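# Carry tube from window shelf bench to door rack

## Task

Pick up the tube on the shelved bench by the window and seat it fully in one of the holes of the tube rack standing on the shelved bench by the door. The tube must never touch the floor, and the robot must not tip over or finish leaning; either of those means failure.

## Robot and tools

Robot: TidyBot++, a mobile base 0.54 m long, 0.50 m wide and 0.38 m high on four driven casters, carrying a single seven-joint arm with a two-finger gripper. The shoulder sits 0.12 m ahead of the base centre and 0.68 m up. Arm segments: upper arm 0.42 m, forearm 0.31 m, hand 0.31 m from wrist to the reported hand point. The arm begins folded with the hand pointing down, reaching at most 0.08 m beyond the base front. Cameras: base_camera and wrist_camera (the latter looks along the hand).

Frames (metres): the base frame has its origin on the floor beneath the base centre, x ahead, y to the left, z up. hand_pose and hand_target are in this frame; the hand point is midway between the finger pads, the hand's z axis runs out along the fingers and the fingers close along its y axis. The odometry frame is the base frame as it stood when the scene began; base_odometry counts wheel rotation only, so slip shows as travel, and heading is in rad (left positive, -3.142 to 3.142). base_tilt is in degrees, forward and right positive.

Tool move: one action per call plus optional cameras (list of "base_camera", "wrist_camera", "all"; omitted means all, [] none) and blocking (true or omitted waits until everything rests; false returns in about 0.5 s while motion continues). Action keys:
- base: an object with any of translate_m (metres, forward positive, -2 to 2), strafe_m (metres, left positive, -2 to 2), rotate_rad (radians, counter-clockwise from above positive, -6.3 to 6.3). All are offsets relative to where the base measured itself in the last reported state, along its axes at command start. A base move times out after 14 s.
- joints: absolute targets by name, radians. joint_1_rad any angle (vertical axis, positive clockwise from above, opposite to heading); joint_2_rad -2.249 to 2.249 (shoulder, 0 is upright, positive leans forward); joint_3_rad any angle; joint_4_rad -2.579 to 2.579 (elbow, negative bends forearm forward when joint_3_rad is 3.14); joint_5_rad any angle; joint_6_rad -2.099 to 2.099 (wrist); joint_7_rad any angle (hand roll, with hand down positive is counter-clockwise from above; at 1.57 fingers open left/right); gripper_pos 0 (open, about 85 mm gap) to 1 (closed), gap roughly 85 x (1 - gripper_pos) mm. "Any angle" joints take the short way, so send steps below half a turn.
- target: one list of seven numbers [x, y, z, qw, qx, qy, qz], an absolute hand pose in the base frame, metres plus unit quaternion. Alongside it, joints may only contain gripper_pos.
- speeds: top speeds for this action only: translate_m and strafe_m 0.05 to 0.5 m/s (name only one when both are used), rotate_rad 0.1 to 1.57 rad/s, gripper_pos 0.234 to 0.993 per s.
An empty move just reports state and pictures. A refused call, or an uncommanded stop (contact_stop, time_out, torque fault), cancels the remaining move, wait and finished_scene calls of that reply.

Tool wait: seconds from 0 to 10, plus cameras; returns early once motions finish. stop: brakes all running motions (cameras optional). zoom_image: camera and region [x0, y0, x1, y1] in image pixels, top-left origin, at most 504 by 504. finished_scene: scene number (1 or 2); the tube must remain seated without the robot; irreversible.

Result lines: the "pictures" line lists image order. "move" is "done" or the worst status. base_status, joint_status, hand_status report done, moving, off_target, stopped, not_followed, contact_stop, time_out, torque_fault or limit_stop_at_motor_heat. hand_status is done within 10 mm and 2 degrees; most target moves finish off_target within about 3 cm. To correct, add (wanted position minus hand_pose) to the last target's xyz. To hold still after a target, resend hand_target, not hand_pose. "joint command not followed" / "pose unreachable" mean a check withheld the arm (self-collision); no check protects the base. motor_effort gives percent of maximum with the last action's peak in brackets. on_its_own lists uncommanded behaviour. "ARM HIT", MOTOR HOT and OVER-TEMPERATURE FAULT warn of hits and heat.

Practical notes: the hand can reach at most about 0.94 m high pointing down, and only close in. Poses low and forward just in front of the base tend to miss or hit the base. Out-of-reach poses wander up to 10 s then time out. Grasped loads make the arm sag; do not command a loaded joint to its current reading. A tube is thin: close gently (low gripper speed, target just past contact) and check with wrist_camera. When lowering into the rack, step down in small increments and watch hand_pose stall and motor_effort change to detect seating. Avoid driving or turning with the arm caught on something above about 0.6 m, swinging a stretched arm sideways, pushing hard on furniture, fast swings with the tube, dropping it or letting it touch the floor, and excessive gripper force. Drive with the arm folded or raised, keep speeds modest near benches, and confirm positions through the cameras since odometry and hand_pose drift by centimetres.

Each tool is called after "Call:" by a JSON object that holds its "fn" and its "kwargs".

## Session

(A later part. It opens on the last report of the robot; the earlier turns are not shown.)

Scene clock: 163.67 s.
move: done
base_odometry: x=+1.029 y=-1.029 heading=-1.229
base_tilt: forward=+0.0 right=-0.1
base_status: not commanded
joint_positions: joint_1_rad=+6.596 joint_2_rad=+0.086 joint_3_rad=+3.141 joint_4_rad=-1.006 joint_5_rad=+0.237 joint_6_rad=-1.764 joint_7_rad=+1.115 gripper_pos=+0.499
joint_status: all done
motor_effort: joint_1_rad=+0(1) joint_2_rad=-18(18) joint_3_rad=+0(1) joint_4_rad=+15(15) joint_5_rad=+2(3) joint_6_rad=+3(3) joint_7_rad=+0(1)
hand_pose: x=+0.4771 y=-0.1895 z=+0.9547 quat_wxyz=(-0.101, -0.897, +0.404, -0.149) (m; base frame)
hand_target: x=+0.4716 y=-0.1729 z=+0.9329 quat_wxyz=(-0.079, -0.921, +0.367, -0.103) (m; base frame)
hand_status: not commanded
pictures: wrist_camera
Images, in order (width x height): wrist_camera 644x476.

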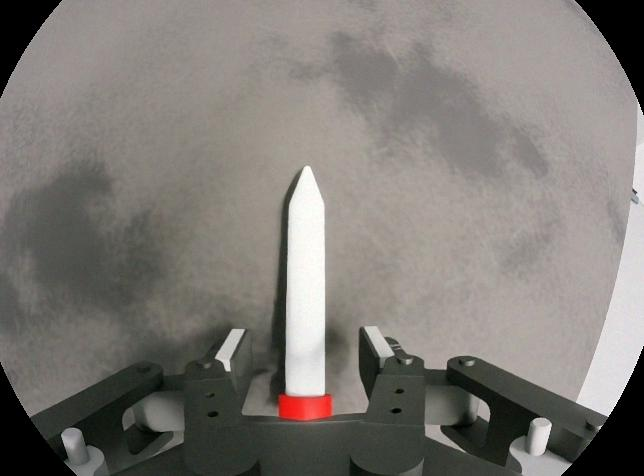

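Call:
{"fn": "move", "kwargs": {"joints": {"joint_2_rad": 0.111, "joint_4_rad": -1.031}, "cameras": ["wrist_camera"]}}

Call:
{"fn": "zoom_image", "kwargs": {"camera": "wrist_camera", "region": [200, 300, 410, 430]}}

Scene clock: 167.53 s.
move: done
base_odometry: x=+1.029 y=-1.029 heading=-1.229
base_tilt: forward=+0.0 right=+0.0
base_status: not commanded
joint_positions: joint_1_rad=+6.596 joint_2_rad=+0.091 joint_3_rad=+3.141 joint_4_rad=-1.009 joint_5_rad=+0.237 joint_6_rad=-1.764 joint_7_rad=+1.115 gripper_pos=+0.499
joint_status: all done
motor_effort: joint_1_rad=+0(1) joint_2_rad=-18(19) joint_3_rad=-1(1) joint_4_rad=+15(16) joint_5_rad=+2(2) joint_6_rad=+3(3) joint_7_rad=+0(1)
hand_pose: x=+0.4778 y=-0.1898 z=+0.9514 quat_wxyz=(-0.102, -0.897, +0.404, -0.145) (m; base frame)
hand_target: x=+0.4724 y=-0.1732 z=+0.9292 quat_wxyz=(-0.079, -0.922, +0.366, -0.098) (m; base frame)
hand_status: not commanded
pictures: wrist_camera
Images, in order (width x height): wrist_camera 644x476.

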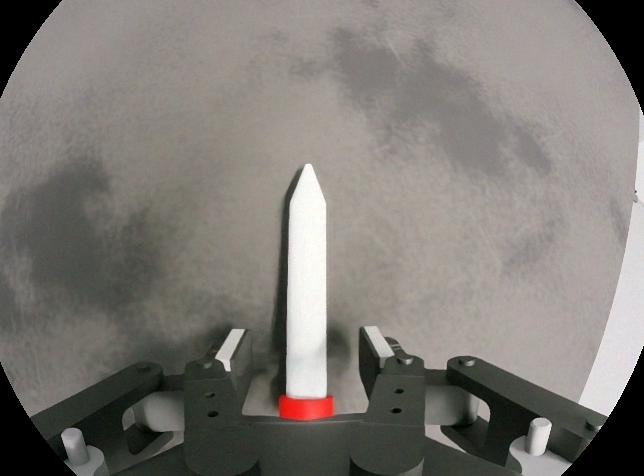

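Scaled by 2.400.

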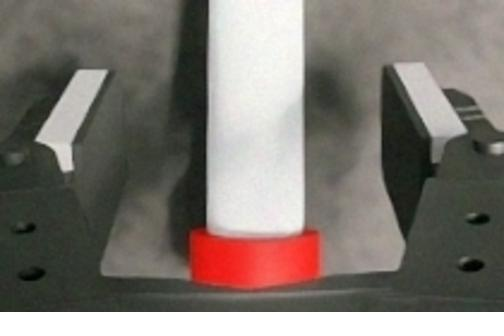

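Call:
{"fn": "move", "kwargs": {"joints": {"joint_2_rad": 0.117, "joint_4_rad": -1.035}, "cameras": ["wrist_camera"]}}

Call:
{"fn": "zoom_image", "kwargs": {"camera": "wrist_camera", "region": [200, 300, 410, 430]}}

Scene clock: 168.67 s.
move: done
base_odometry: x=+1.029 y=-1.029 heading=-1.229
base_tilt: forward=+0.0 right=+0.0
base_status: not commanded
joint_positions: joint_1_rad=+6.596 joint_2_rad=+0.097 joint_3_rad=+3.141 joint_4_rad=-1.013 joint_5_rad=+0.237 joint_6_rad=-1.764 joint_7_rad=+1.115 gripper_pos=+0.499
joint_status: all done
motor_effort: joint_1_rad=+0(1) joint_2_rad=-18(19) joint_3_rad=-1(1) joint_4_rad=+15(16) joint_5_rad=+3(3) joint_6_rad=+3(3) joint_7_rad=-1(1)
hand_pose: x=+0.4788 y=-0.1901 z=+0.9478 quat_wxyz=(-0.102, -0.898, +0.404, -0.140) (m; base frame)
hand_target: x=+0.4731 y=-0.1734 z=+0.9255 quat_wxyz=(-0.079, -0.922, +0.366, -0.093) (m; base frame)
hand_status: not commanded
pictures: wrist_camera
Images, in order (width x height): wrist_camera 644x476.

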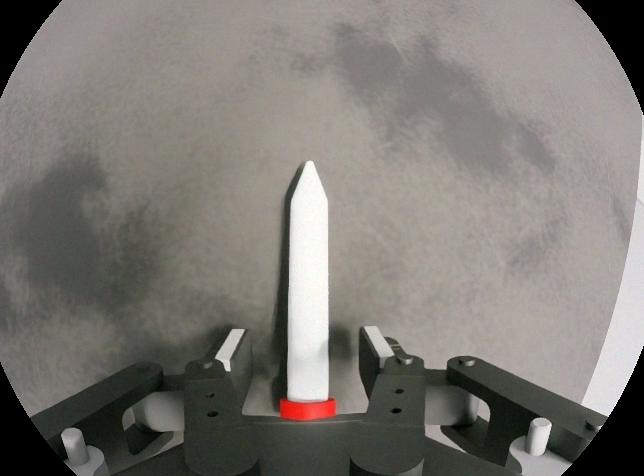

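Scaled by 2.400.

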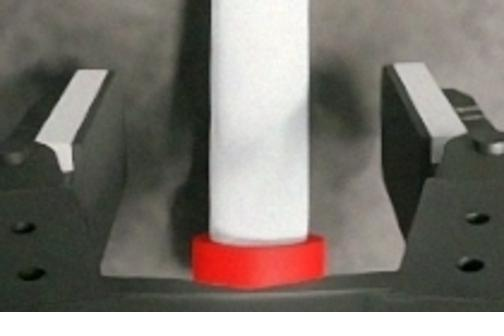

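Call:
{"fn": "move", "kwargs": {"joints": {"joint_2_rad": 0.122, "joint_4_rad": -1.038}, "cameras": ["wrist_camera"]}}

Call:
{"fn": "zoom_image", "kwargs": {"camera": "wrist_camera", "region": [200, 300, 410, 430]}}

Scene clock: 170.07 s.
move: done
base_odometry: x=+1.029 y=-1.029 heading=-1.229
base_tilt: forward=+0.0 right=+0.0
base_status: not commanded
joint_positions: joint_1_rad=+6.596 joint_2_rad=+0.102 joint_3_rad=+3.141 joint_4_rad=-1.016 joint_5_rad=+0.237 joint_6_rad=-1.764 joint_7_rad=+1.115 gripper_pos=+0.499
joint_status: all done
motor_effort: joint_1_rad=+0(1) joint_2_rad=-18(19) joint_3_rad=+0(1) joint_4_rad=+15(15) joint_5_rad=+2(2) joint_6_rad=+2(3) joint_7_rad=+1(1)
hand_pose: x=+0.4795 y=-0.1903 z=+0.9449 quat_wxyz=(-0.103, -0.899, +0.404, -0.136) (m; base frame)
hand_target: x=+0.4738 y=-0.1737 z=+0.9225 quat_wxyz=(-0.080, -0.923, +0.366, -0.089) (m; base frame)
hand_status: not commanded
pictures: wrist_camera
Images, in order (width x height): wrist_camera 644x476.

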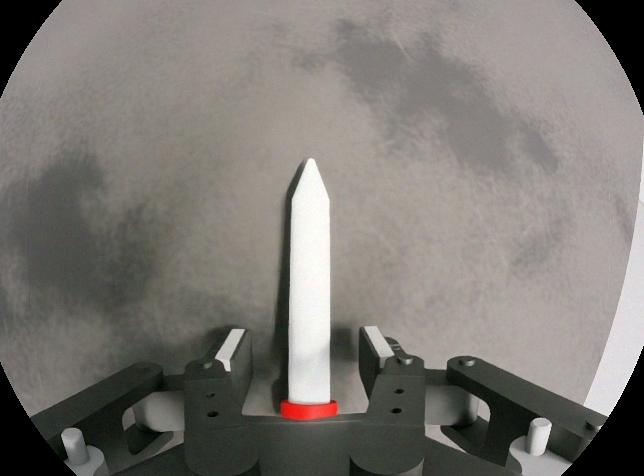

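Scaled by 2.400.

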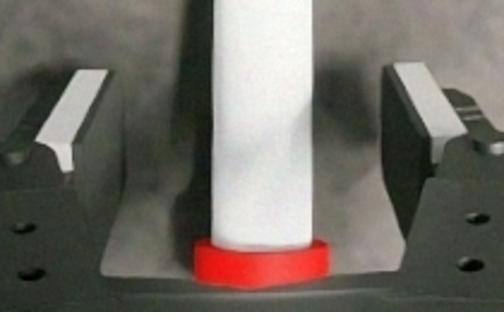

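Call:
{"fn": "move", "kwargs": {"joints": {"joint_2_rad": 0.127, "joint_4_rad": -1.041}, "cameras": ["wrist_camera"]}}

Call:
{"fn": "zoom_image", "kwargs": {"camera": "wrist_camera", "region": [200, 300, 410, 430]}}

Scene clock: 178.33 s.
move: done
base_odometry: x=+1.029 y=-1.029 heading=-1.229
base_tilt: forward=+0.0 right=-0.1
base_status: not commanded
joint_positions: joint_1_rad=+6.596 joint_2_rad=+0.106 joint_3_rad=+3.141 joint_4_rad=-1.019 joint_5_rad=+0.237 joint_6_rad=-1.764 joint_7_rad=+1.115 gripper_pos=+0.499
joint_status: all done
motor_effort: joint_1_rad=+0(1) joint_2_rad=-18(19) joint_3_rad=+0(1) joint_4_rad=+15(16) joint_5_rad=+2(2) joint_6_rad=+2(3) joint_7_rad=+1(1)
hand_pose: x=+0.4803 y=-0.1906 z=+0.9419 quat_wxyz=(-0.103, -0.899, +0.403, -0.133) (m; base frame)
hand_target: x=+0.4744 y=-0.1739 z=+0.9195 quat_wxyz=(-0.080, -0.923, +0.366, -0.085) (m; base frame)
hand_status: not commanded
pictures: wrist_camera
Images, in order (width x height): wrist_camera 644x476.

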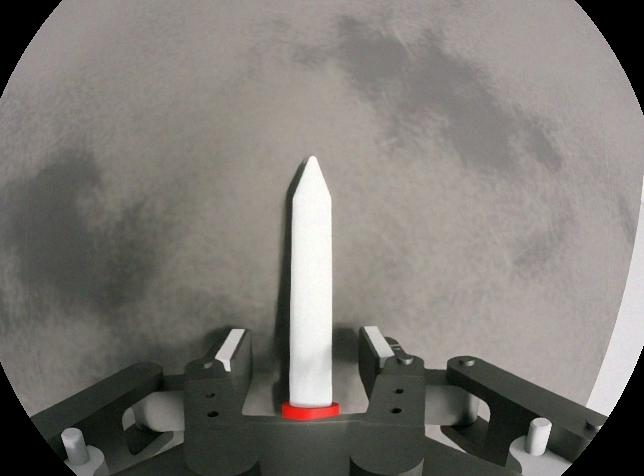

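Scaled by 2.400.

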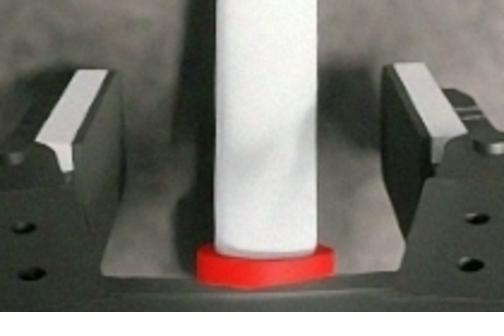

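Call:
{"fn": "move", "kwargs": {"joints": {"joint_2_rad": 0.132, "joint_4_rad": -1.044}, "cameras": ["wrist_camera"]}}

Call:
{"fn": "zoom_image", "kwargs": {"camera": "wrist_camera", "region": [200, 300, 410, 430]}}

Scene clock: 180.00 s.
move: done
base_odometry: x=+1.029 y=-1.029 heading=-1.229
base_tilt: forward=+0.0 right=-0.1
base_status: not commanded
joint_positions: joint_1_rad=+6.596 joint_2_rad=+0.108 joint_3_rad=+3.141 joint_4_rad=-1.020 joint_5_rad=+0.237 joint_6_rad=-1.764 joint_7_rad=+1.115 gripper_pos=+0.499
joint_status: all done
motor_effort: joint_1_rad=+0(1) joint_2_rad=-16(18) joint_3_rad=+0(1) joint_4_rad=+12(15) joint_5_rad=+1(2) joint_6_rad=+2(3) joint_7_rad=+1(1)
hand_pose: x=+0.4804 y=-0.1906 z=+0.9407 quat_wxyz=(-0.103, -0.900, +0.403, -0.131) (m; base frame)
hand_target: x=+0.4750 y=-0.1741 z=+0.9165 quat_wxyz=(-0.080, -0.924, +0.366, -0.081) (m; base frame)
hand_status: not commanded
pictures: wrist_camera
Images, in order (width x height): wrist_camera 644x476.

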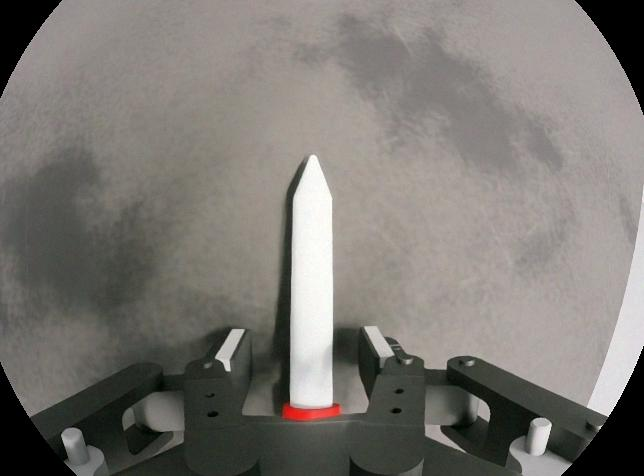

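Scaled by 2.400.

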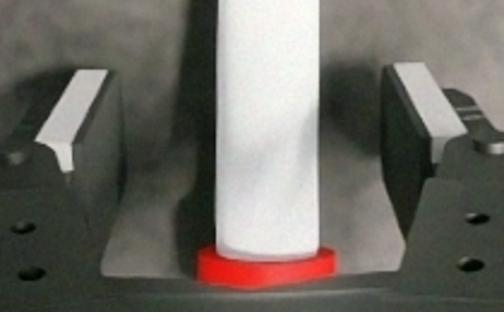

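Call:
{"fn": "move", "kwargs": {"joints": {"joint_2_rad": 0.092, "joint_4_rad": -1.006}, "cameras": ["wrist_camera"]}}

Scene clock: 182.63 s.
move: done
base_odometry: x=+1.029 y=-1.029 heading=-1.229
base_tilt: forward=+0.0 right=+0.0
base_status: not commanded
joint_positions: joint_1_rad=+6.596 joint_2_rad=+0.107 joint_3_rad=+3.141 joint_4_rad=-1.012 joint_5_rad=+0.236 joint_6_rad=-1.766 joint_7_rad=+1.115 gripper_pos=+0.499
joint_status: all done
motor_effort: joint_1_rad=-1(1) joint_2_rad=-19(20) joint_3_rad=+0(1) joint_4_rad=+15(16) joint_5_rad=+2(3) joint_6_rad=+2(3) joint_7_rad=+0(1)
hand_pose: x=+0.4812 y=-0.1906 z=+0.9435 quat_wxyz=(-0.102, -0.899, +0.404, -0.134) (m; base frame)
hand_target: x=+0.4716 y=-0.1730 z=+0.9453 quat_wxyz=(-0.078, -0.919, +0.367, -0.119) (m; base frame)
hand_status: not commanded
pictures: wrist_camera
Images, in order (width x height): wrist_camera 644x476.

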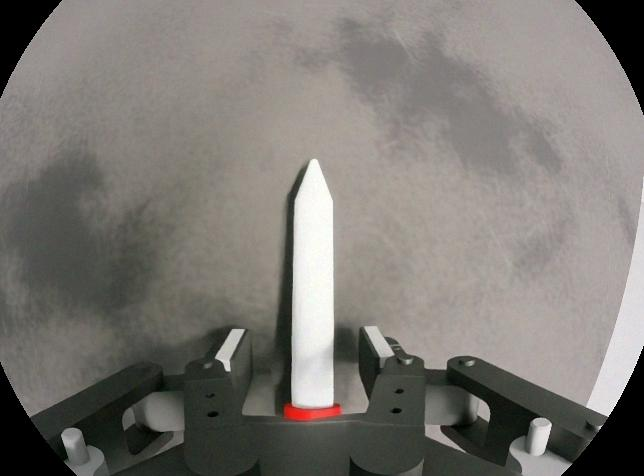

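Call:
{"fn": "move", "kwargs": {"joints": {"joint_2_rad": 0.090, "joint_4_rad": -1.004}, "cameras": []}}

Call:
{"fn": "move", "kwargs": {"joints": {"gripper_pos": 0.76}, "speeds": {"gripper_pos": 0.234}, "cameras": ["wrist_camera"]}}

Call:
{"fn": "zoom_image", "kwargs": {"camera": "wrist_camera", "region": [200, 300, 410, 430]}}

Scene clock: 184.80 s.
move: done
base_odometry: x=+1.029 y=-1.029 heading=-1.229
base_tilt: forward=+0.0 right=-0.1
base_status: not commanded
joint_positions: joint_1_rad=+6.596 joint_2_rad=+0.107 joint_3_rad=+3.141 joint_4_rad=-1.012 joint_5_rad=+0.236 joint_6_rad=-1.766 joint_7_rad=+1.115 gripper_pos=+0.499
joint_status: all done
motor_effort: joint_1_rad=+1(1) joint_2_rad=-18(19) joint_3_rad=+0(1) joint_4_rad=+14(15) joint_5_rad=+2(3) joint_6_rad=+3(3) joint_7_rad=+0(1)
hand_pose: x=+0.4812 y=-0.1906 z=+0.9436 quat_wxyz=(-0.102, -0.899, +0.404, -0.134) (m; base frame)
hand_target: x=+0.4714 y=-0.1729 z=+0.9467 quat_wxyz=(-0.078, -0.919, +0.367, -0.121) (m; base frame)
hand_status: not commanded
pictures: none
No camera images: "cameras" was empty.

Scene clock: 186.23 s.
move: done
base_odometry: x=+1.029 y=-1.029 heading=-1.229
base_tilt: forward=+0.0 right=+0.0
base_status: not commanded
joint_positions: joint_1_rad=+6.596 joint_2_rad=+0.107 joint_3_rad=+3.141 joint_4_rad=-1.012 joint_5_rad=+0.236 joint_6_rad=-1.766 joint_7_rad=+1.115 gripper_pos=+0.758
joint_status: all done
motor_effort: joint_1_rad=+1(1) joint_2_rad=-18(19) joint_3_rad=+0(1) joint_4_rad=+15(15) joint_5_rad=+1(3) joint_6_rad=+2(3) joint_7_rad=+0(1)
hand_pose: x=+0.4812 y=-0.1906 z=+0.9436 quat_wxyz=(-0.102, -0.899, +0.404, -0.134) (m; base frame)
hand_target: x=+0.4714 y=-0.1729 z=+0.9467 quat_wxyz=(-0.078, -0.919, +0.367, -0.121) (m; base frame)
hand_status: not commanded
pictures: wrist_camera
Images, in order (width x height): wrist_camera 644x476.

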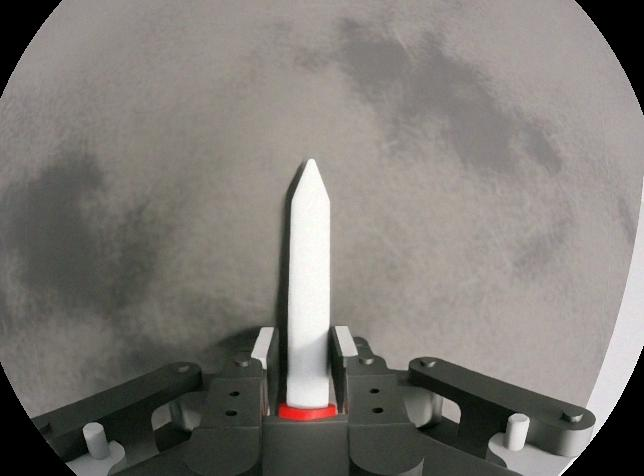

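Scaled by 2.400.

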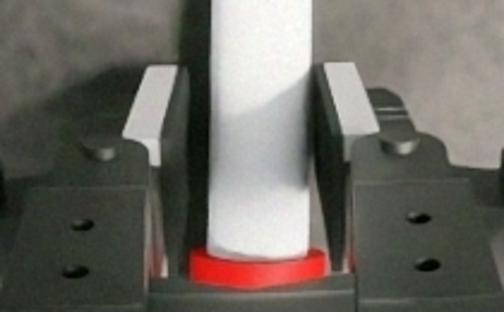

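Call:
{"fn": "move", "kwargs": {"joints": {"gripper_pos": 0.80}, "speeds": {"gripper_pos": 0.234}, "cameras": ["wrist_camera"]}}

Call:
{"fn": "zoom_image", "kwargs": {"camera": "wrist_camera", "region": [200, 300, 410, 430]}}

Scene clock: 187.63 s.
move: done
base_odometry: x=+1.029 y=-1.029 heading=-1.229
base_tilt: forward=+0.0 right=+0.0
base_status: not commanded
joint_positions: joint_1_rad=+6.596 joint_2_rad=+0.107 joint_3_rad=+3.141 joint_4_rad=-1.012 joint_5_rad=+0.236 joint_6_rad=-1.766 joint_7_rad=+1.115 gripper_pos=+0.798
joint_status: all done
motor_effort: joint_1_rad=+0(1) joint_2_rad=-19(19) joint_3_rad=+0(1) joint_4_rad=+15(15) joint_5_rad=+1(2) joint_6_rad=+2(3) joint_7_rad=-1(1)
hand_pose: x=+0.4812 y=-0.1906 z=+0.9436 quat_wxyz=(-0.102, -0.899, +0.404, -0.134) (m; base frame)
hand_target: x=+0.4714 y=-0.1729 z=+0.9467 quat_wxyz=(-0.078, -0.919, +0.367, -0.121) (m; base frame)
hand_status: not commanded
pictures: wrist_camera
Images, in order (width x height): wrist_camera 644x476.

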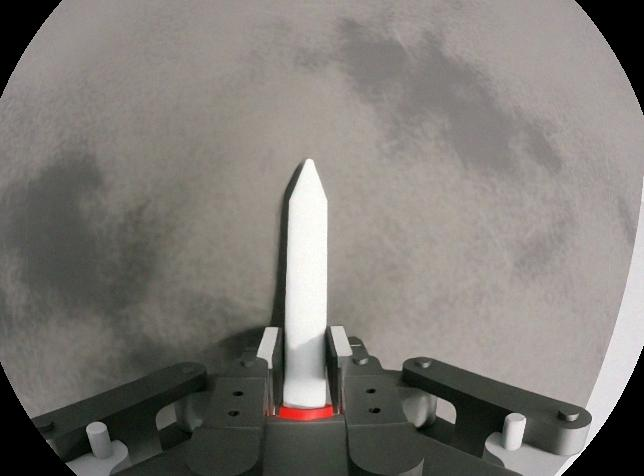

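Scaled by 2.400.

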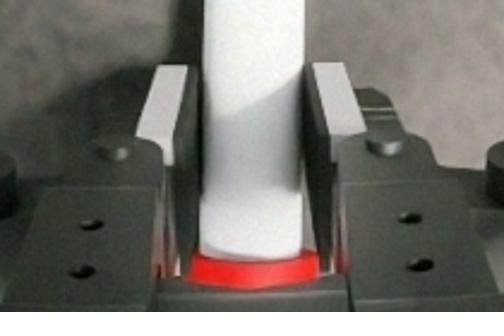

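Call:
{"fn": "move", "kwargs": {"joints": {"gripper_pos": 0.83}, "speeds": {"gripper_pos": 0.234}, "cameras": ["wrist_camera"]}}

Call:
{"fn": "zoom_image", "kwargs": {"camera": "wrist_camera", "region": [200, 300, 410, 430]}}

Scene clock: 188.63 s.
move: done
base_odometry: x=+1.029 y=-1.029 heading=-1.229
base_tilt: forward=+0.0 right=-0.1
base_status: not commanded
joint_positions: joint_1_rad=+6.596 joint_2_rad=+0.107 joint_3_rad=+3.141 joint_4_rad=-1.012 joint_5_rad=+0.236 joint_6_rad=-1.766 joint_7_rad=+1.115 gripper_pos=+0.822
joint_status: all done
motor_effort: joint_1_rad=+0(1) joint_2_rad=-18(19) joint_3_rad=+0(1) joint_4_rad=+14(15) joint_5_rad=+1(3) joint_6_rad=+2(3) joint_7_rad=+0(1)
hand_pose: x=+0.4812 y=-0.1906 z=+0.9436 quat_wxyz=(-0.102, -0.899, +0.404, -0.134) (m; base frame)
hand_target: x=+0.4714 y=-0.1729 z=+0.9467 quat_wxyz=(-0.078, -0.919, +0.367, -0.121) (m; base frame)
hand_status: not commanded
pictures: wrist_camera
Images, in order (width x height): wrist_camera 644x476.

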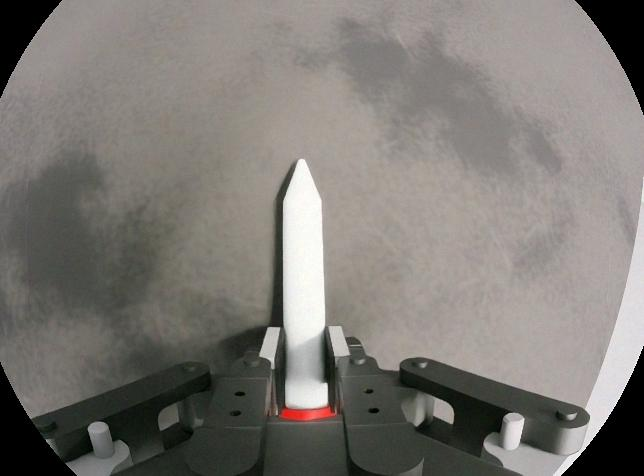

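Scaled by 2.400.

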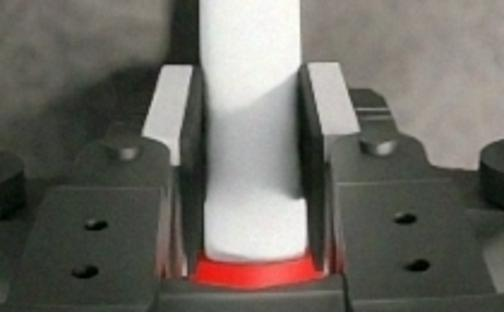

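Call:
{"fn": "move", "kwargs": {"joints": {"joint_2_rad": 0.068, "joint_4_rad": -0.990}, "cameras": ["wrist_camera"]}}

Call:
{"fn": "zoom_image", "kwargs": {"camera": "wrist_camera", "region": [180, 160, 440, 440]}}

Scene clock: 190.40 s.
move: done
base_odometry: x=+1.029 y=-1.029 heading=-1.229
base_tilt: forward=+0.0 right=-0.1
base_status: not commanded
joint_positions: joint_1_rad=+6.596 joint_2_rad=+0.090 joint_3_rad=+3.141 joint_4_rad=-1.002 joint_5_rad=+0.236 joint_6_rad=-1.766 joint_7_rad=+1.115 gripper_pos=+0.827
joint_status: all done
motor_effort: joint_1_rad=+0(1) joint_2_rad=-17(21) joint_3_rad=+0(1) joint_4_rad=+15(16) joint_5_rad=+2(3) joint_6_rad=+3(3) joint_7_rad=+0(1)
hand_pose: x=+0.4783 y=-0.1897 z=+0.9543 quat_wxyz=(-0.101, -0.897, +0.404, -0.148) (m; base frame)
hand_target: x=+0.4677 y=-0.1717 z=+0.9602 quat_wxyz=(-0.077, -0.916, +0.368, -0.139) (m; base frame)
hand_status: not commanded
pictures: wrist_camera
Images, in order (width x height): wrist_camera 644x476.

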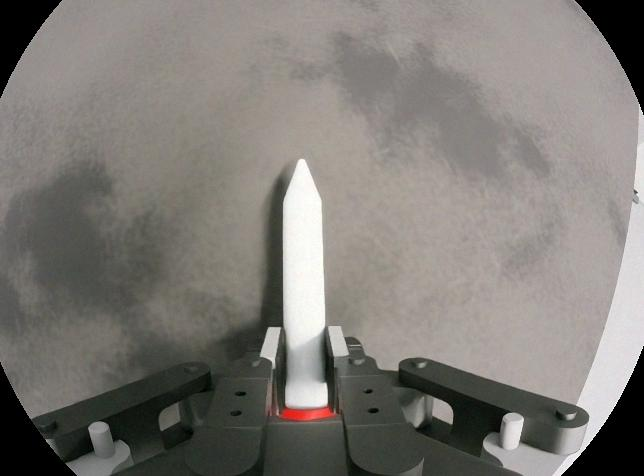

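Scaled by 1.800.

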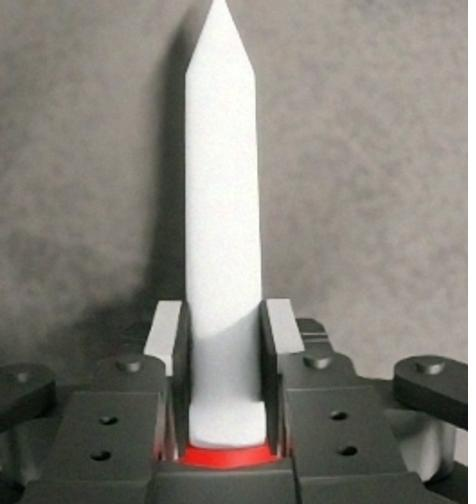

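Call:
{"fn": "move", "kwargs": {"joints": {"joint_2_rad": 0.02, "joint_4_rad": -0.960, "gripper_pos": 0.84}, "speeds": {"gripper_pos": 0.234}, "cameras": ["wrist_camera"]}}

Call:
{"fn": "zoom_image", "kwargs": {"camera": "wrist_camera", "region": [180, 160, 440, 440]}}

Scene clock: 192.07 s.
move: done
base_odometry: x=+1.029 y=-1.029 heading=-1.229
base_tilt: forward=+0.0 right=-0.1
base_status: not commanded
joint_positions: joint_1_rad=+6.596 joint_2_rad=+0.033 joint_3_rad=+3.141 joint_4_rad=-0.969 joint_5_rad=+0.236 joint_6_rad=-1.766 joint_7_rad=+1.115 gripper_pos=+0.835
joint_status: all done
motor_effort: joint_1_rad=-1(1) joint_2_rad=-16(20) joint_3_rad=-1(1) joint_4_rad=+14(17) joint_5_rad=+2(3) joint_6_rad=+3(4) joint_7_rad=+1(1)
hand_pose: x=+0.4664 y=-0.1858 z=+0.9890 quat_wxyz=(-0.096, -0.888, +0.406, -0.192) (m; base frame)
hand_target: x=+0.4580 y=-0.1684 z=+0.9893 quat_wxyz=(-0.075, -0.909, +0.369, -0.177) (m; base frame)
hand_status: not commanded
pictures: wrist_camera
Images, in order (width x height): wrist_camera 644x476.

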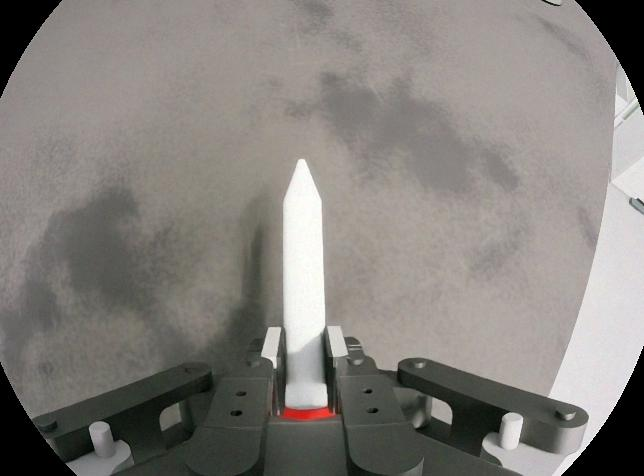

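Scaled by 1.800.

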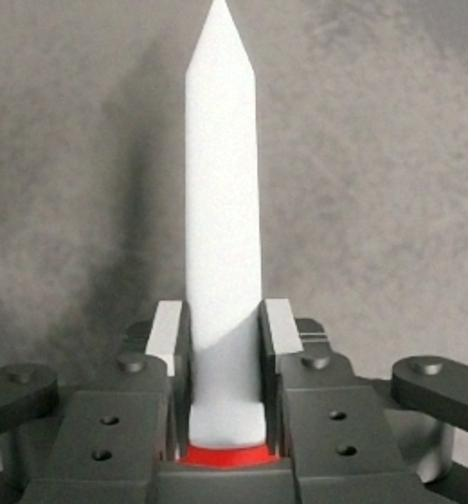

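Call:
{"fn": "move", "kwargs": {"joints": {"joint_2_rad": -0.03}, "base": {"translate_m": -0.35}, "speeds": {"translate_m": 0.3}, "cameras": ["wrist_camera"]}}

Scene clock: 200.87 s.
move: done
base_odometry: x=+0.912 y=-0.699 heading=-1.229
base_tilt: forward=+0.0 right=+0.0
base_status: done
joint_positions: joint_1_rad=+6.596 joint_2_rad=-0.024 joint_3_rad=+3.141 joint_4_rad=-0.968 joint_5_rad=+0.235 joint_6_rad=-1.767 joint_7_rad=+1.115 gripper_pos=+0.835
joint_status: all done
motor_effort: joint_1_rad=+0(1) joint_2_rad=-14(21) joint_3_rad=+0(1) joint_4_rad=+15(15) joint_5_rad=+2(3) joint_6_rad=+4(5) joint_7_rad=+0(1)
hand_pose: x=+0.4493 y=-0.1800 z=+1.0108 quat_wxyz=(-0.092, -0.882, +0.407, -0.220) (m; base frame)
hand_target: x=+0.4430 y=-0.1634 z=+1.0077 quat_wxyz=(-0.073, -0.904, +0.369, -0.202) (m; base frame)
hand_status: not commanded
pictures: wrist_camera
Images, in order (width x height): wrist_camera 644x476.

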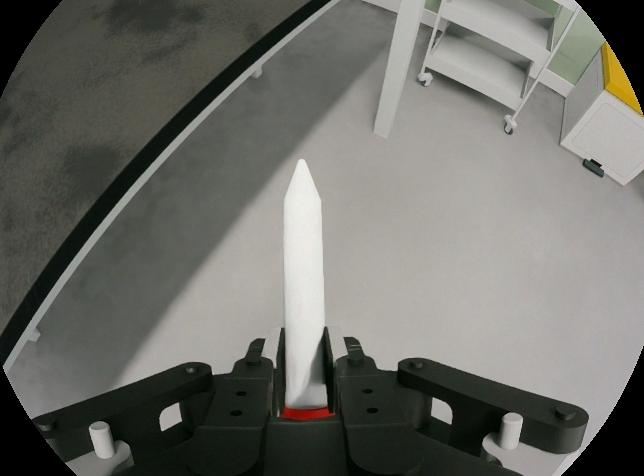

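Call:
{"fn": "move", "kwargs": {"joints": {"joint_1_rad": 0.0, "joint_2_rad": -0.4, "joint_4_rad": -1.9, "joint_5_rad": 0.0, "joint_6_rad": -0.40, "joint_7_rad": -1.57}, "base": {"translate_m": -0.964, "strafe_m": -0.625}, "speeds": {"translate_m": 0.4}, "cameras": ["wrist_camera"]}}

Scene clock: 209.63 s.
move: done
base_odometry: x=+0.000 y=+0.000 heading=-1.229
base_tilt: forward=+0.0 right=+0.0
base_status: done
joint_positions: joint_1_rad=+6.298 joint_2_rad=-0.394 joint_3_rad=+3.141 joint_4_rad=-1.877 joint_5_rad=+0.068 joint_6_rad=-0.465 joint_7_rad=-1.484 gripper_pos=+0.835
joint_status: all done
motor_effort: joint_1_rad=+1(2) joint_2_rad=-7(16) joint_3_rad=+0(1) joint_4_rad=+19(20) joint_5_rad=+0(3) joint_6_rad=+8(9) joint_7_rad=+0(1)
hand_pose: x=+0.5597 y=-0.0147 z=+0.9837 quat_wxyz=(+0.560, -0.046, +0.825, -0.058) (m; base frame)
hand_target: x=+0.5633 y=-0.0005 z=+0.9910 quat_wxyz=(+0.582, +0.001, +0.813, -0.001) (m; base frame)
hand_status: not commanded
pictures: wrist_camera
Images, in order (width x height): wrist_camera 644x476.

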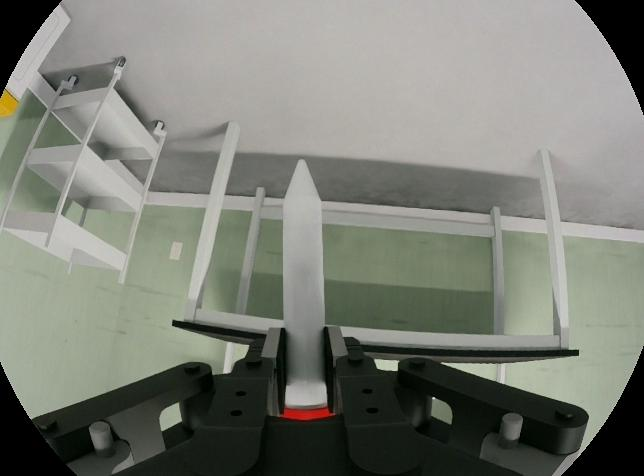

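Call:
{"fn": "move", "kwargs": {"base": {"rotate_rad": 3.142}, "speeds": {"rotate_rad": 1.0}, "cameras": ["wrist_camera"]}}

Scene clock: 214.50 s.
move: done
base_odometry: x=+0.000 y=+0.000 heading=+1.912
base_tilt: forward=+0.0 right=-0.1
base_status: done
joint_positions: joint_1_rad=+6.293 joint_2_rad=-0.394 joint_3_rad=+3.141 joint_4_rad=-1.877 joint_5_rad=+0.065 joint_6_rad=-0.463 joint_7_rad=-1.485 gripper_pos=+0.835
joint_status: not commanded
motor_effort: joint_1_rad=+0(2) joint_2_rad=-7(8) joint_3_rad=+0(2) joint_4_rad=+20(20) joint_5_rad=+0(2) joint_6_rad=+8(8) joint_7_rad=+0(1)
hand_pose: x=+0.5601 y=-0.0117 z=+0.9844 quat_wxyz=(+0.561, -0.047, +0.825, -0.055) (m; base frame)
hand_target: x=+0.5633 y=-0.0005 z=+0.9910 quat_wxyz=(+0.582, +0.001, +0.813, -0.001) (m; base frame)
hand_status: not commanded
pictures: wrist_camera
Images, in order (width x height): wrist_camera 644x476.

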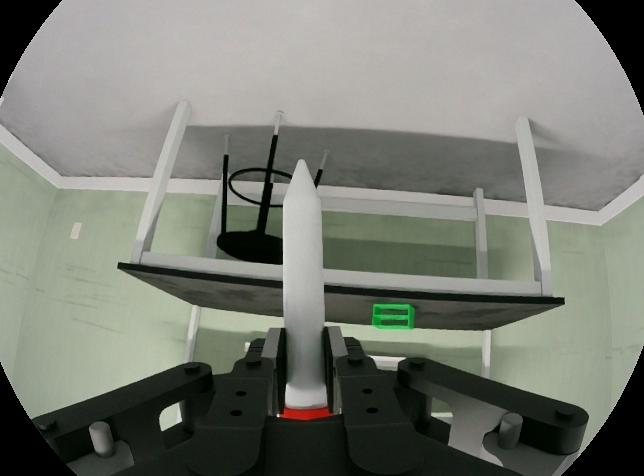

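Call:
{"fn": "zoom_image", "kwargs": {"camera": "wrist_camera", "region": [330, 270, 460, 350]}}

Scaled by 3.877.

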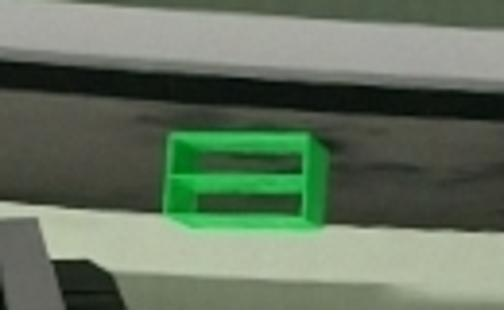

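Call:
{"fn": "move", "kwargs": {"joints": {"joint_7_rad": -1.68, "joint_2_rad": -0.35, "joint_4_rad": -1.65, "joint_6_rad": -0.90}, "base": {"translate_m": 0.92, "strafe_m": 0.2}, "speeds": {"translate_m": 0.4}, "cameras": ["wrist_camera"]}}

Scene clock: 240.80 s.
move: done
base_odometry: x=-0.497 y=+0.800 heading=+1.913
base_tilt: forward=+0.0 right=-0.1
base_status: done
joint_positions: joint_1_rad=+6.293 joint_2_rad=-0.352 joint_3_rad=+3.141 joint_4_rad=-1.660 joint_5_rad=+0.065 joint_6_rad=-0.855 joint_7_rad=-1.595 gripper_pos=+0.835
joint_status: all done
motor_effort: joint_1_rad=+0(1) joint_2_rad=-7(10) joint_3_rad=-1(1) joint_4_rad=+19(21) joint_5_rad=+0(2) joint_6_rad=+7(10) joint_7_rad=+0(2)
hand_pose: x=+0.5356 y=-0.0176 z=+0.9851 quat_wxyz=(+0.470, +0.007, +0.882, -0.028) (m; base frame)
hand_target: x=+0.5293 y=-0.0003 z=+0.9780 quat_wxyz=(+0.453, +0.050, +0.890, +0.025) (m; base frame)
hand_status: not commanded
pictures: wrist_camera
Images, in order (width x height): wrist_camera 644x476.

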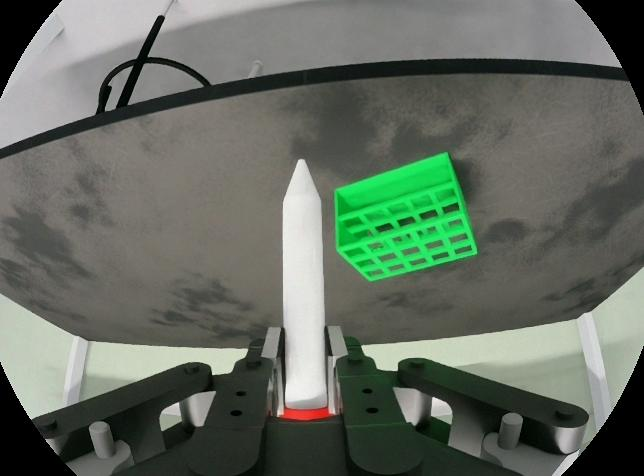

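Call:
{"fn": "zoom_image", "kwargs": {"camera": "wrist_camera", "region": [320, 140, 500, 290]}}

Scaled by 2.800.

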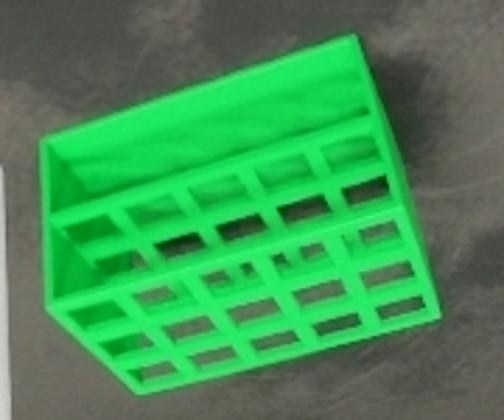

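Call:
{"fn": "move", "kwargs": {"joints": {"joint_1_rad": -0.127, "joint_2_rad": -0.082, "joint_4_rad": -1.65, "joint_6_rad": -0.29}, "cameras": ["wrist_camera"]}}

Call:
{"fn": "zoom_image", "kwargs": {"camera": "wrist_camera", "region": [220, 60, 420, 240]}}

Scene clock: 261.10 s.
move: done
base_odometry: x=-0.497 y=+0.800 heading=+1.913
base_tilt: forward=+0.0 right=-0.1
base_status: not commanded
joint_positions: joint_1_rad=+6.171 joint_2_rad=-0.085 joint_3_rad=+3.141 joint_4_rad=-1.659 joint_5_rad=+0.065 joint_6_rad=-0.357 joint_7_rad=-1.595 gripper_pos=+0.835
joint_status: all done
motor_effort: joint_1_rad=+0(2) joint_2_rad=-17(19) joint_3_rad=+0(1) joint_4_rad=+19(20) joint_5_rad=+1(1) joint_6_rad=+9(9) joint_7_rad=+0(1)
hand_pose: x=+0.6860 y=+0.0587 z=+0.9904 quat_wxyz=(+0.569, -0.055, +0.820, +0.013) (m; base frame)
hand_target: x=+0.6929 y=+0.0726 z=+1.0139 quat_wxyz=(+0.595, -0.006, +0.801, +0.070) (m; base frame)
hand_status: not commanded
pictures: wrist_camera
Images, in order (width x height): wrist_camera 644x476.

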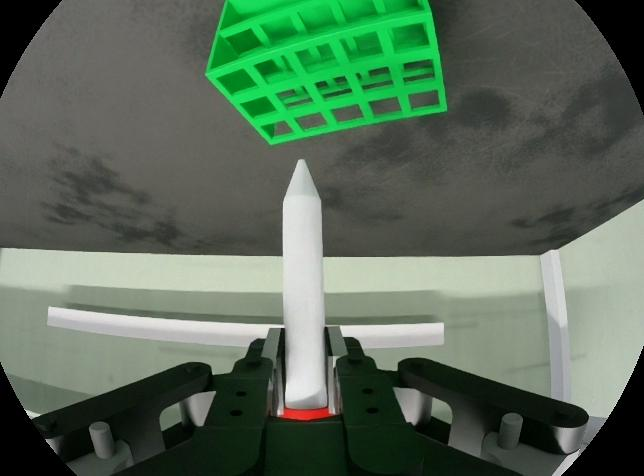

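Scaled by 2.520.

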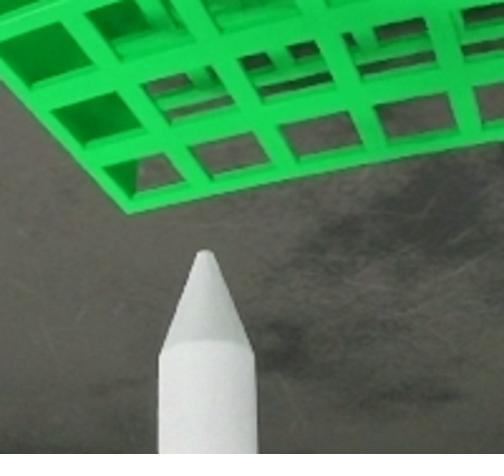

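Call:
{"fn": "zoom_image", "kwargs": {"camera": "wrist_camera", "region": [260, 150, 350, 240]}}

Call:
{"fn": "zoom_image", "kwargs": {"camera": "wrist_camera", "region": [260, 240, 350, 330]}}

Call:
{"fn": "zoom_image", "kwargs": {"camera": "wrist_camera", "region": [260, 330, 350, 420]}}

Scaled by 5.600.

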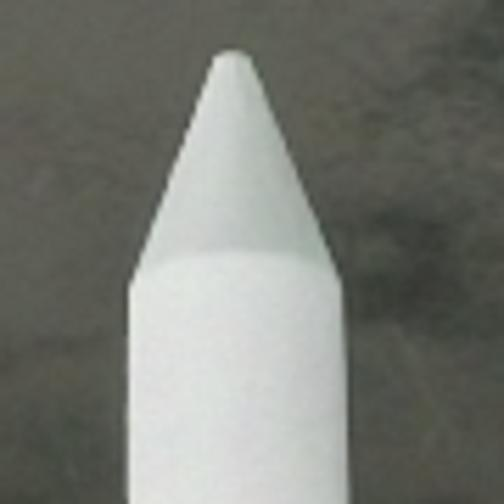

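Scaled by 5.600.

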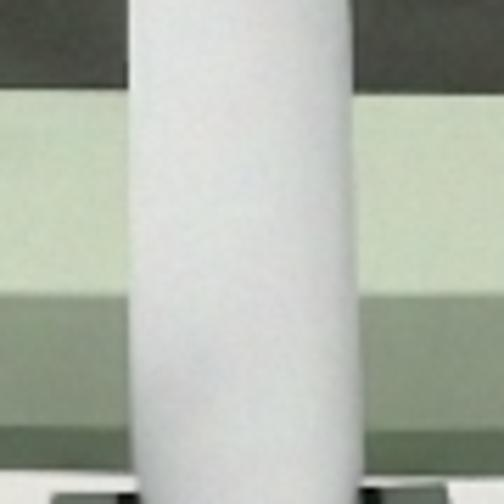

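Scaled by 5.600.

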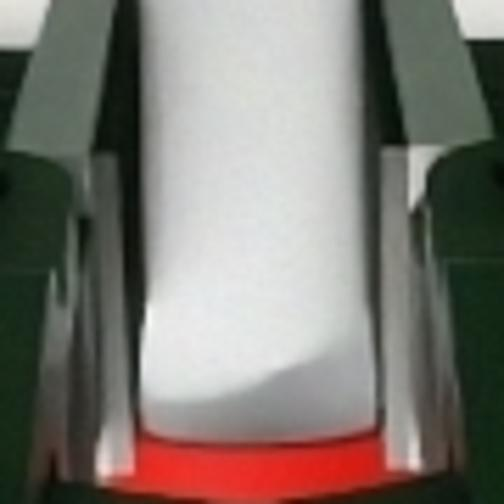

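Call:
{"fn": "move", "kwargs": {"joints": {"joint_1_rad": -0.090, "joint_2_rad": -0.068, "joint_4_rad": -1.783, "joint_6_rad": -0.152}, "cameras": ["wrist_camera"]}}

Call:
{"fn": "zoom_image", "kwargs": {"camera": "wrist_camera", "region": [220, 60, 420, 240]}}

Scene clock: 274.07 s.
move: done
base_odometry: x=-0.497 y=+0.800 heading=+1.913
base_tilt: forward=+0.0 right=-0.1
base_status: not commanded
joint_positions: joint_1_rad=+6.180 joint_2_rad=-0.081 joint_3_rad=+3.141 joint_4_rad=-1.764 joint_5_rad=+0.065 joint_6_rad=-0.218 joint_7_rad=-1.595 gripper_pos=+0.835
joint_status: all done
motor_effort: joint_1_rad=+0(1) joint_2_rad=-17(18) joint_3_rad=+0(1) joint_4_rad=+19(21) joint_5_rad=+0(1) joint_6_rad=+9(10) joint_7_rad=+0(1)
hand_pose: x=+0.6890 y=+0.0563 z=+0.9649 quat_wxyz=(+0.581, -0.054, +0.812, +0.013) (m; base frame)
hand_target: x=+0.6970 y=+0.0515 z=+0.9656 quat_wxyz=(+0.592, +0.009, +0.804, +0.058) (m; base frame)
hand_status: not commanded
pictures: wrist_camera
Images, in order (width x height): wrist_camera 644x476.

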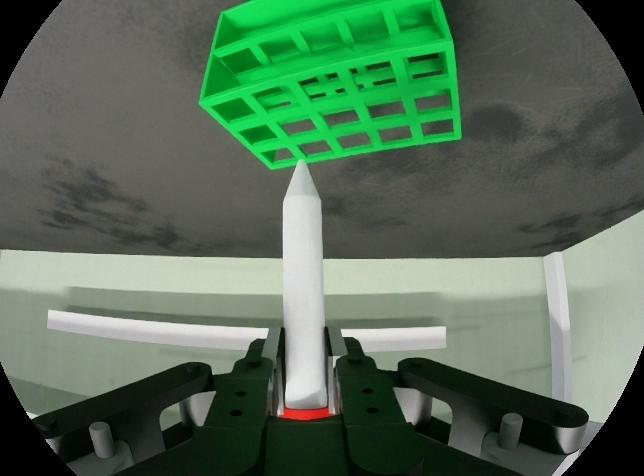

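Scaled by 2.520.

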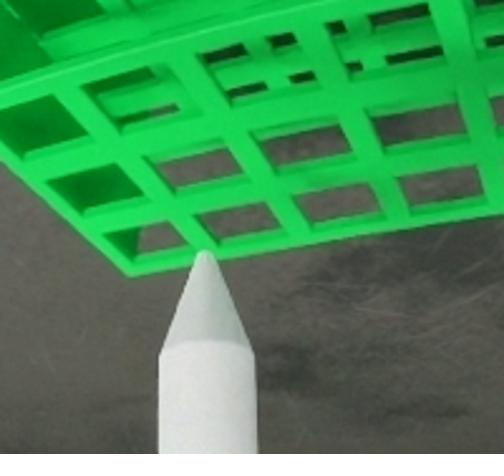

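Call:
{"fn": "move", "kwargs": {"joints": {"joint_1_rad": -0.0855, "joint_2_rad": -0.064, "joint_4_rad": -1.814, "joint_6_rad": -0.121}, "cameras": ["wrist_camera"]}}

Call:
{"fn": "zoom_image", "kwargs": {"camera": "wrist_camera", "region": [240, 80, 380, 220]}}

Scene clock: 278.63 s.
move: done
base_odometry: x=-0.497 y=+0.800 heading=+1.913
base_tilt: forward=+0.0 right=+0.0
base_status: not commanded
joint_positions: joint_1_rad=+6.182 joint_2_rad=-0.080 joint_3_rad=+3.141 joint_4_rad=-1.794 joint_5_rad=+0.065 joint_6_rad=-0.183 joint_7_rad=-1.595 gripper_pos=+0.835
joint_status: all done
motor_effort: joint_1_rad=+0(2) joint_2_rad=-17(18) joint_3_rad=+0(1) joint_4_rad=+19(21) joint_5_rad=+0(1) joint_6_rad=+9(9) joint_7_rad=+1(1)
hand_pose: x=+0.6889 y=+0.0556 z=+0.9567 quat_wxyz=(+0.583, -0.053, +0.811, +0.013) (m; base frame)
hand_target: x=+0.6968 y=+0.0488 z=+0.9536 quat_wxyz=(+0.591, +0.011, +0.805, +0.057) (m; base frame)
hand_status: not commanded
pictures: wrist_camera
Images, in order (width x height): wrist_camera 644x476.

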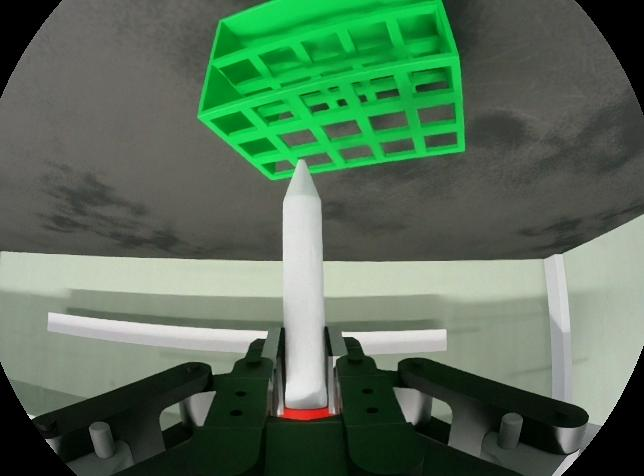

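Scaled by 3.600.

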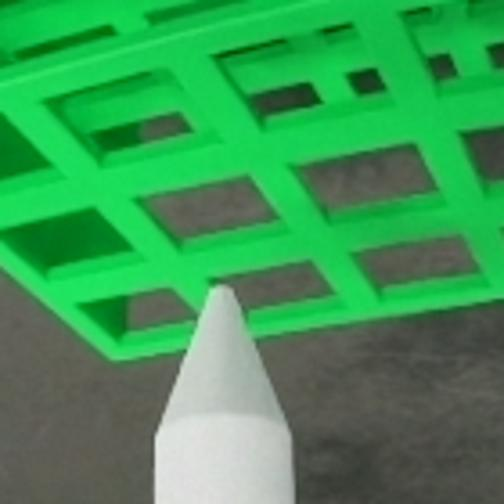

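Call:
{"fn": "zoom_image", "kwargs": {"camera": "wrist_camera", "region": [255, 100, 345, 175]}}

Scaled by 5.600.

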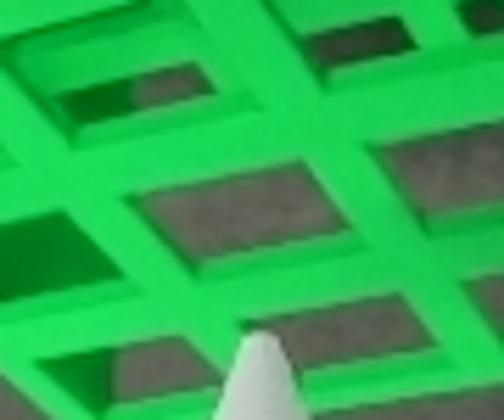

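Call:
{"fn": "move", "kwargs": {"joints": {"joint_1_rad": -0.082, "joint_2_rad": -0.059, "joint_4_rad": -1.822, "joint_6_rad": -0.121}, "cameras": ["wrist_camera"]}}

Call:
{"fn": "zoom_image", "kwargs": {"camera": "wrist_camera", "region": [255, 100, 345, 175]}}

Scene clock: 287.07 s.
move: done
base_odometry: x=-0.497 y=+0.800 heading=+1.913
base_tilt: forward=+0.0 right=-0.1
base_status: not commanded
joint_positions: joint_1_rad=+6.186 joint_2_rad=-0.078 joint_3_rad=+3.141 joint_4_rad=-1.800 joint_5_rad=+0.065 joint_6_rad=-0.182 joint_7_rad=-1.596 gripper_pos=+0.835
joint_status: all done
motor_effort: joint_1_rad=+0(1) joint_2_rad=-17(17) joint_3_rad=+0(1) joint_4_rad=+19(20) joint_5_rad=+0(1) joint_6_rad=+9(9) joint_7_rad=+1(1)
hand_pose: x=+0.6888 y=+0.0536 z=+0.9522 quat_wxyz=(+0.580, -0.052, +0.813, +0.012) (m; base frame)
hand_target: x=+0.6971 y=+0.0468 z=+0.9459 quat_wxyz=(+0.586, +0.012, +0.809, +0.055) (m; base frame)
hand_status: not commanded
pictures: wrist_camera
Images, in order (width x height): wrist_camera 644x476.

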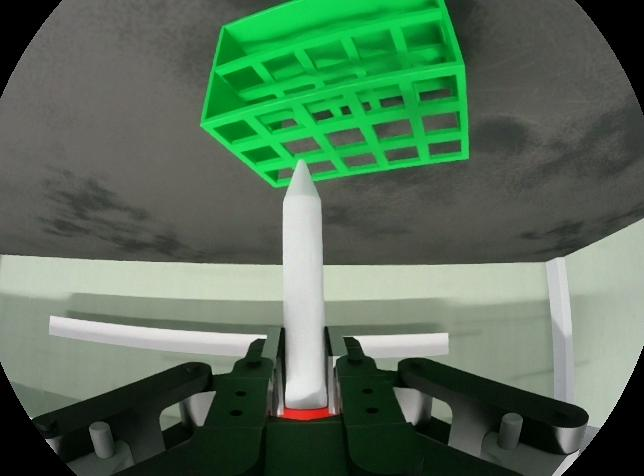

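Scaled by 5.600.

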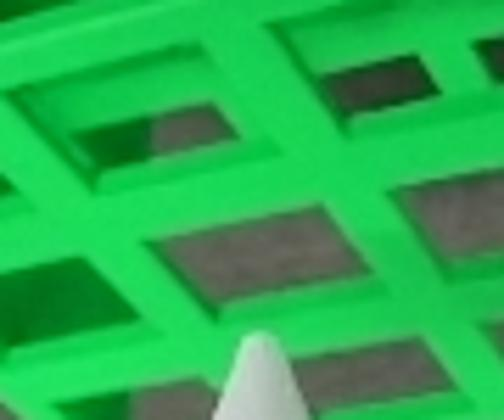

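Call:
{"fn": "move", "kwargs": {"cameras": ["wrist_camera"]}}

Call:
{"fn": "zoom_image", "kwargs": {"camera": "wrist_camera", "region": [255, 100, 345, 175]}}

Scene clock: 290.73 s.
base_odometry: x=-0.497 y=+0.800 heading=+1.913
base_tilt: forward=+0.0 right=+0.0
base_status: not commanded
joint_positions: joint_1_rad=+6.186 joint_2_rad=-0.078 joint_3_rad=+3.141 joint_4_rad=-1.800 joint_5_rad=+0.065 joint_6_rad=-0.182 joint_7_rad=-1.596 gripper_pos=+0.835
joint_status: all done
motor_effort: joint_1_rad=+0(1) joint_2_rad=-17(17) joint_3_rad=-1(1) joint_4_rad=+19(20) joint_5_rad=+0(1) joint_6_rad=+9(9) joint_7_rad=+0(1)
hand_pose: x=+0.6888 y=+0.0536 z=+0.9522 quat_wxyz=(+0.580, -0.052, +0.813, +0.012) (m; base frame)
hand_target: x=+0.6971 y=+0.0468 z=+0.9459 quat_wxyz=(+0.586, +0.012, +0.809, +0.055) (m; base frame)
hand_status: not commanded
pictures: wrist_camera
Images, in order (width x height): wrist_camera 644x476.

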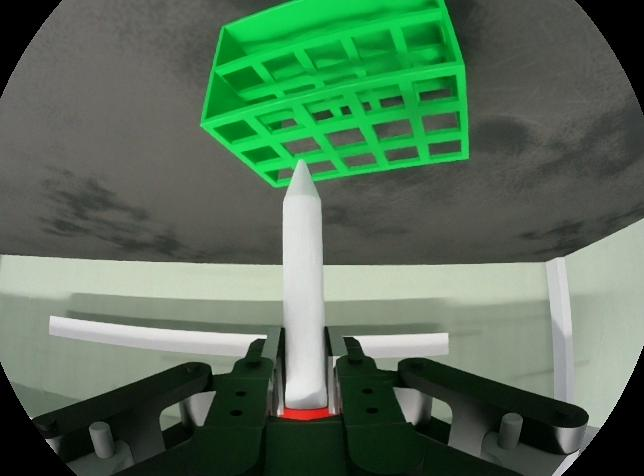

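Scaled by 5.600.

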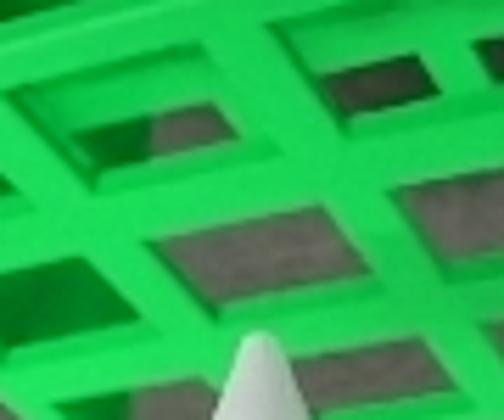

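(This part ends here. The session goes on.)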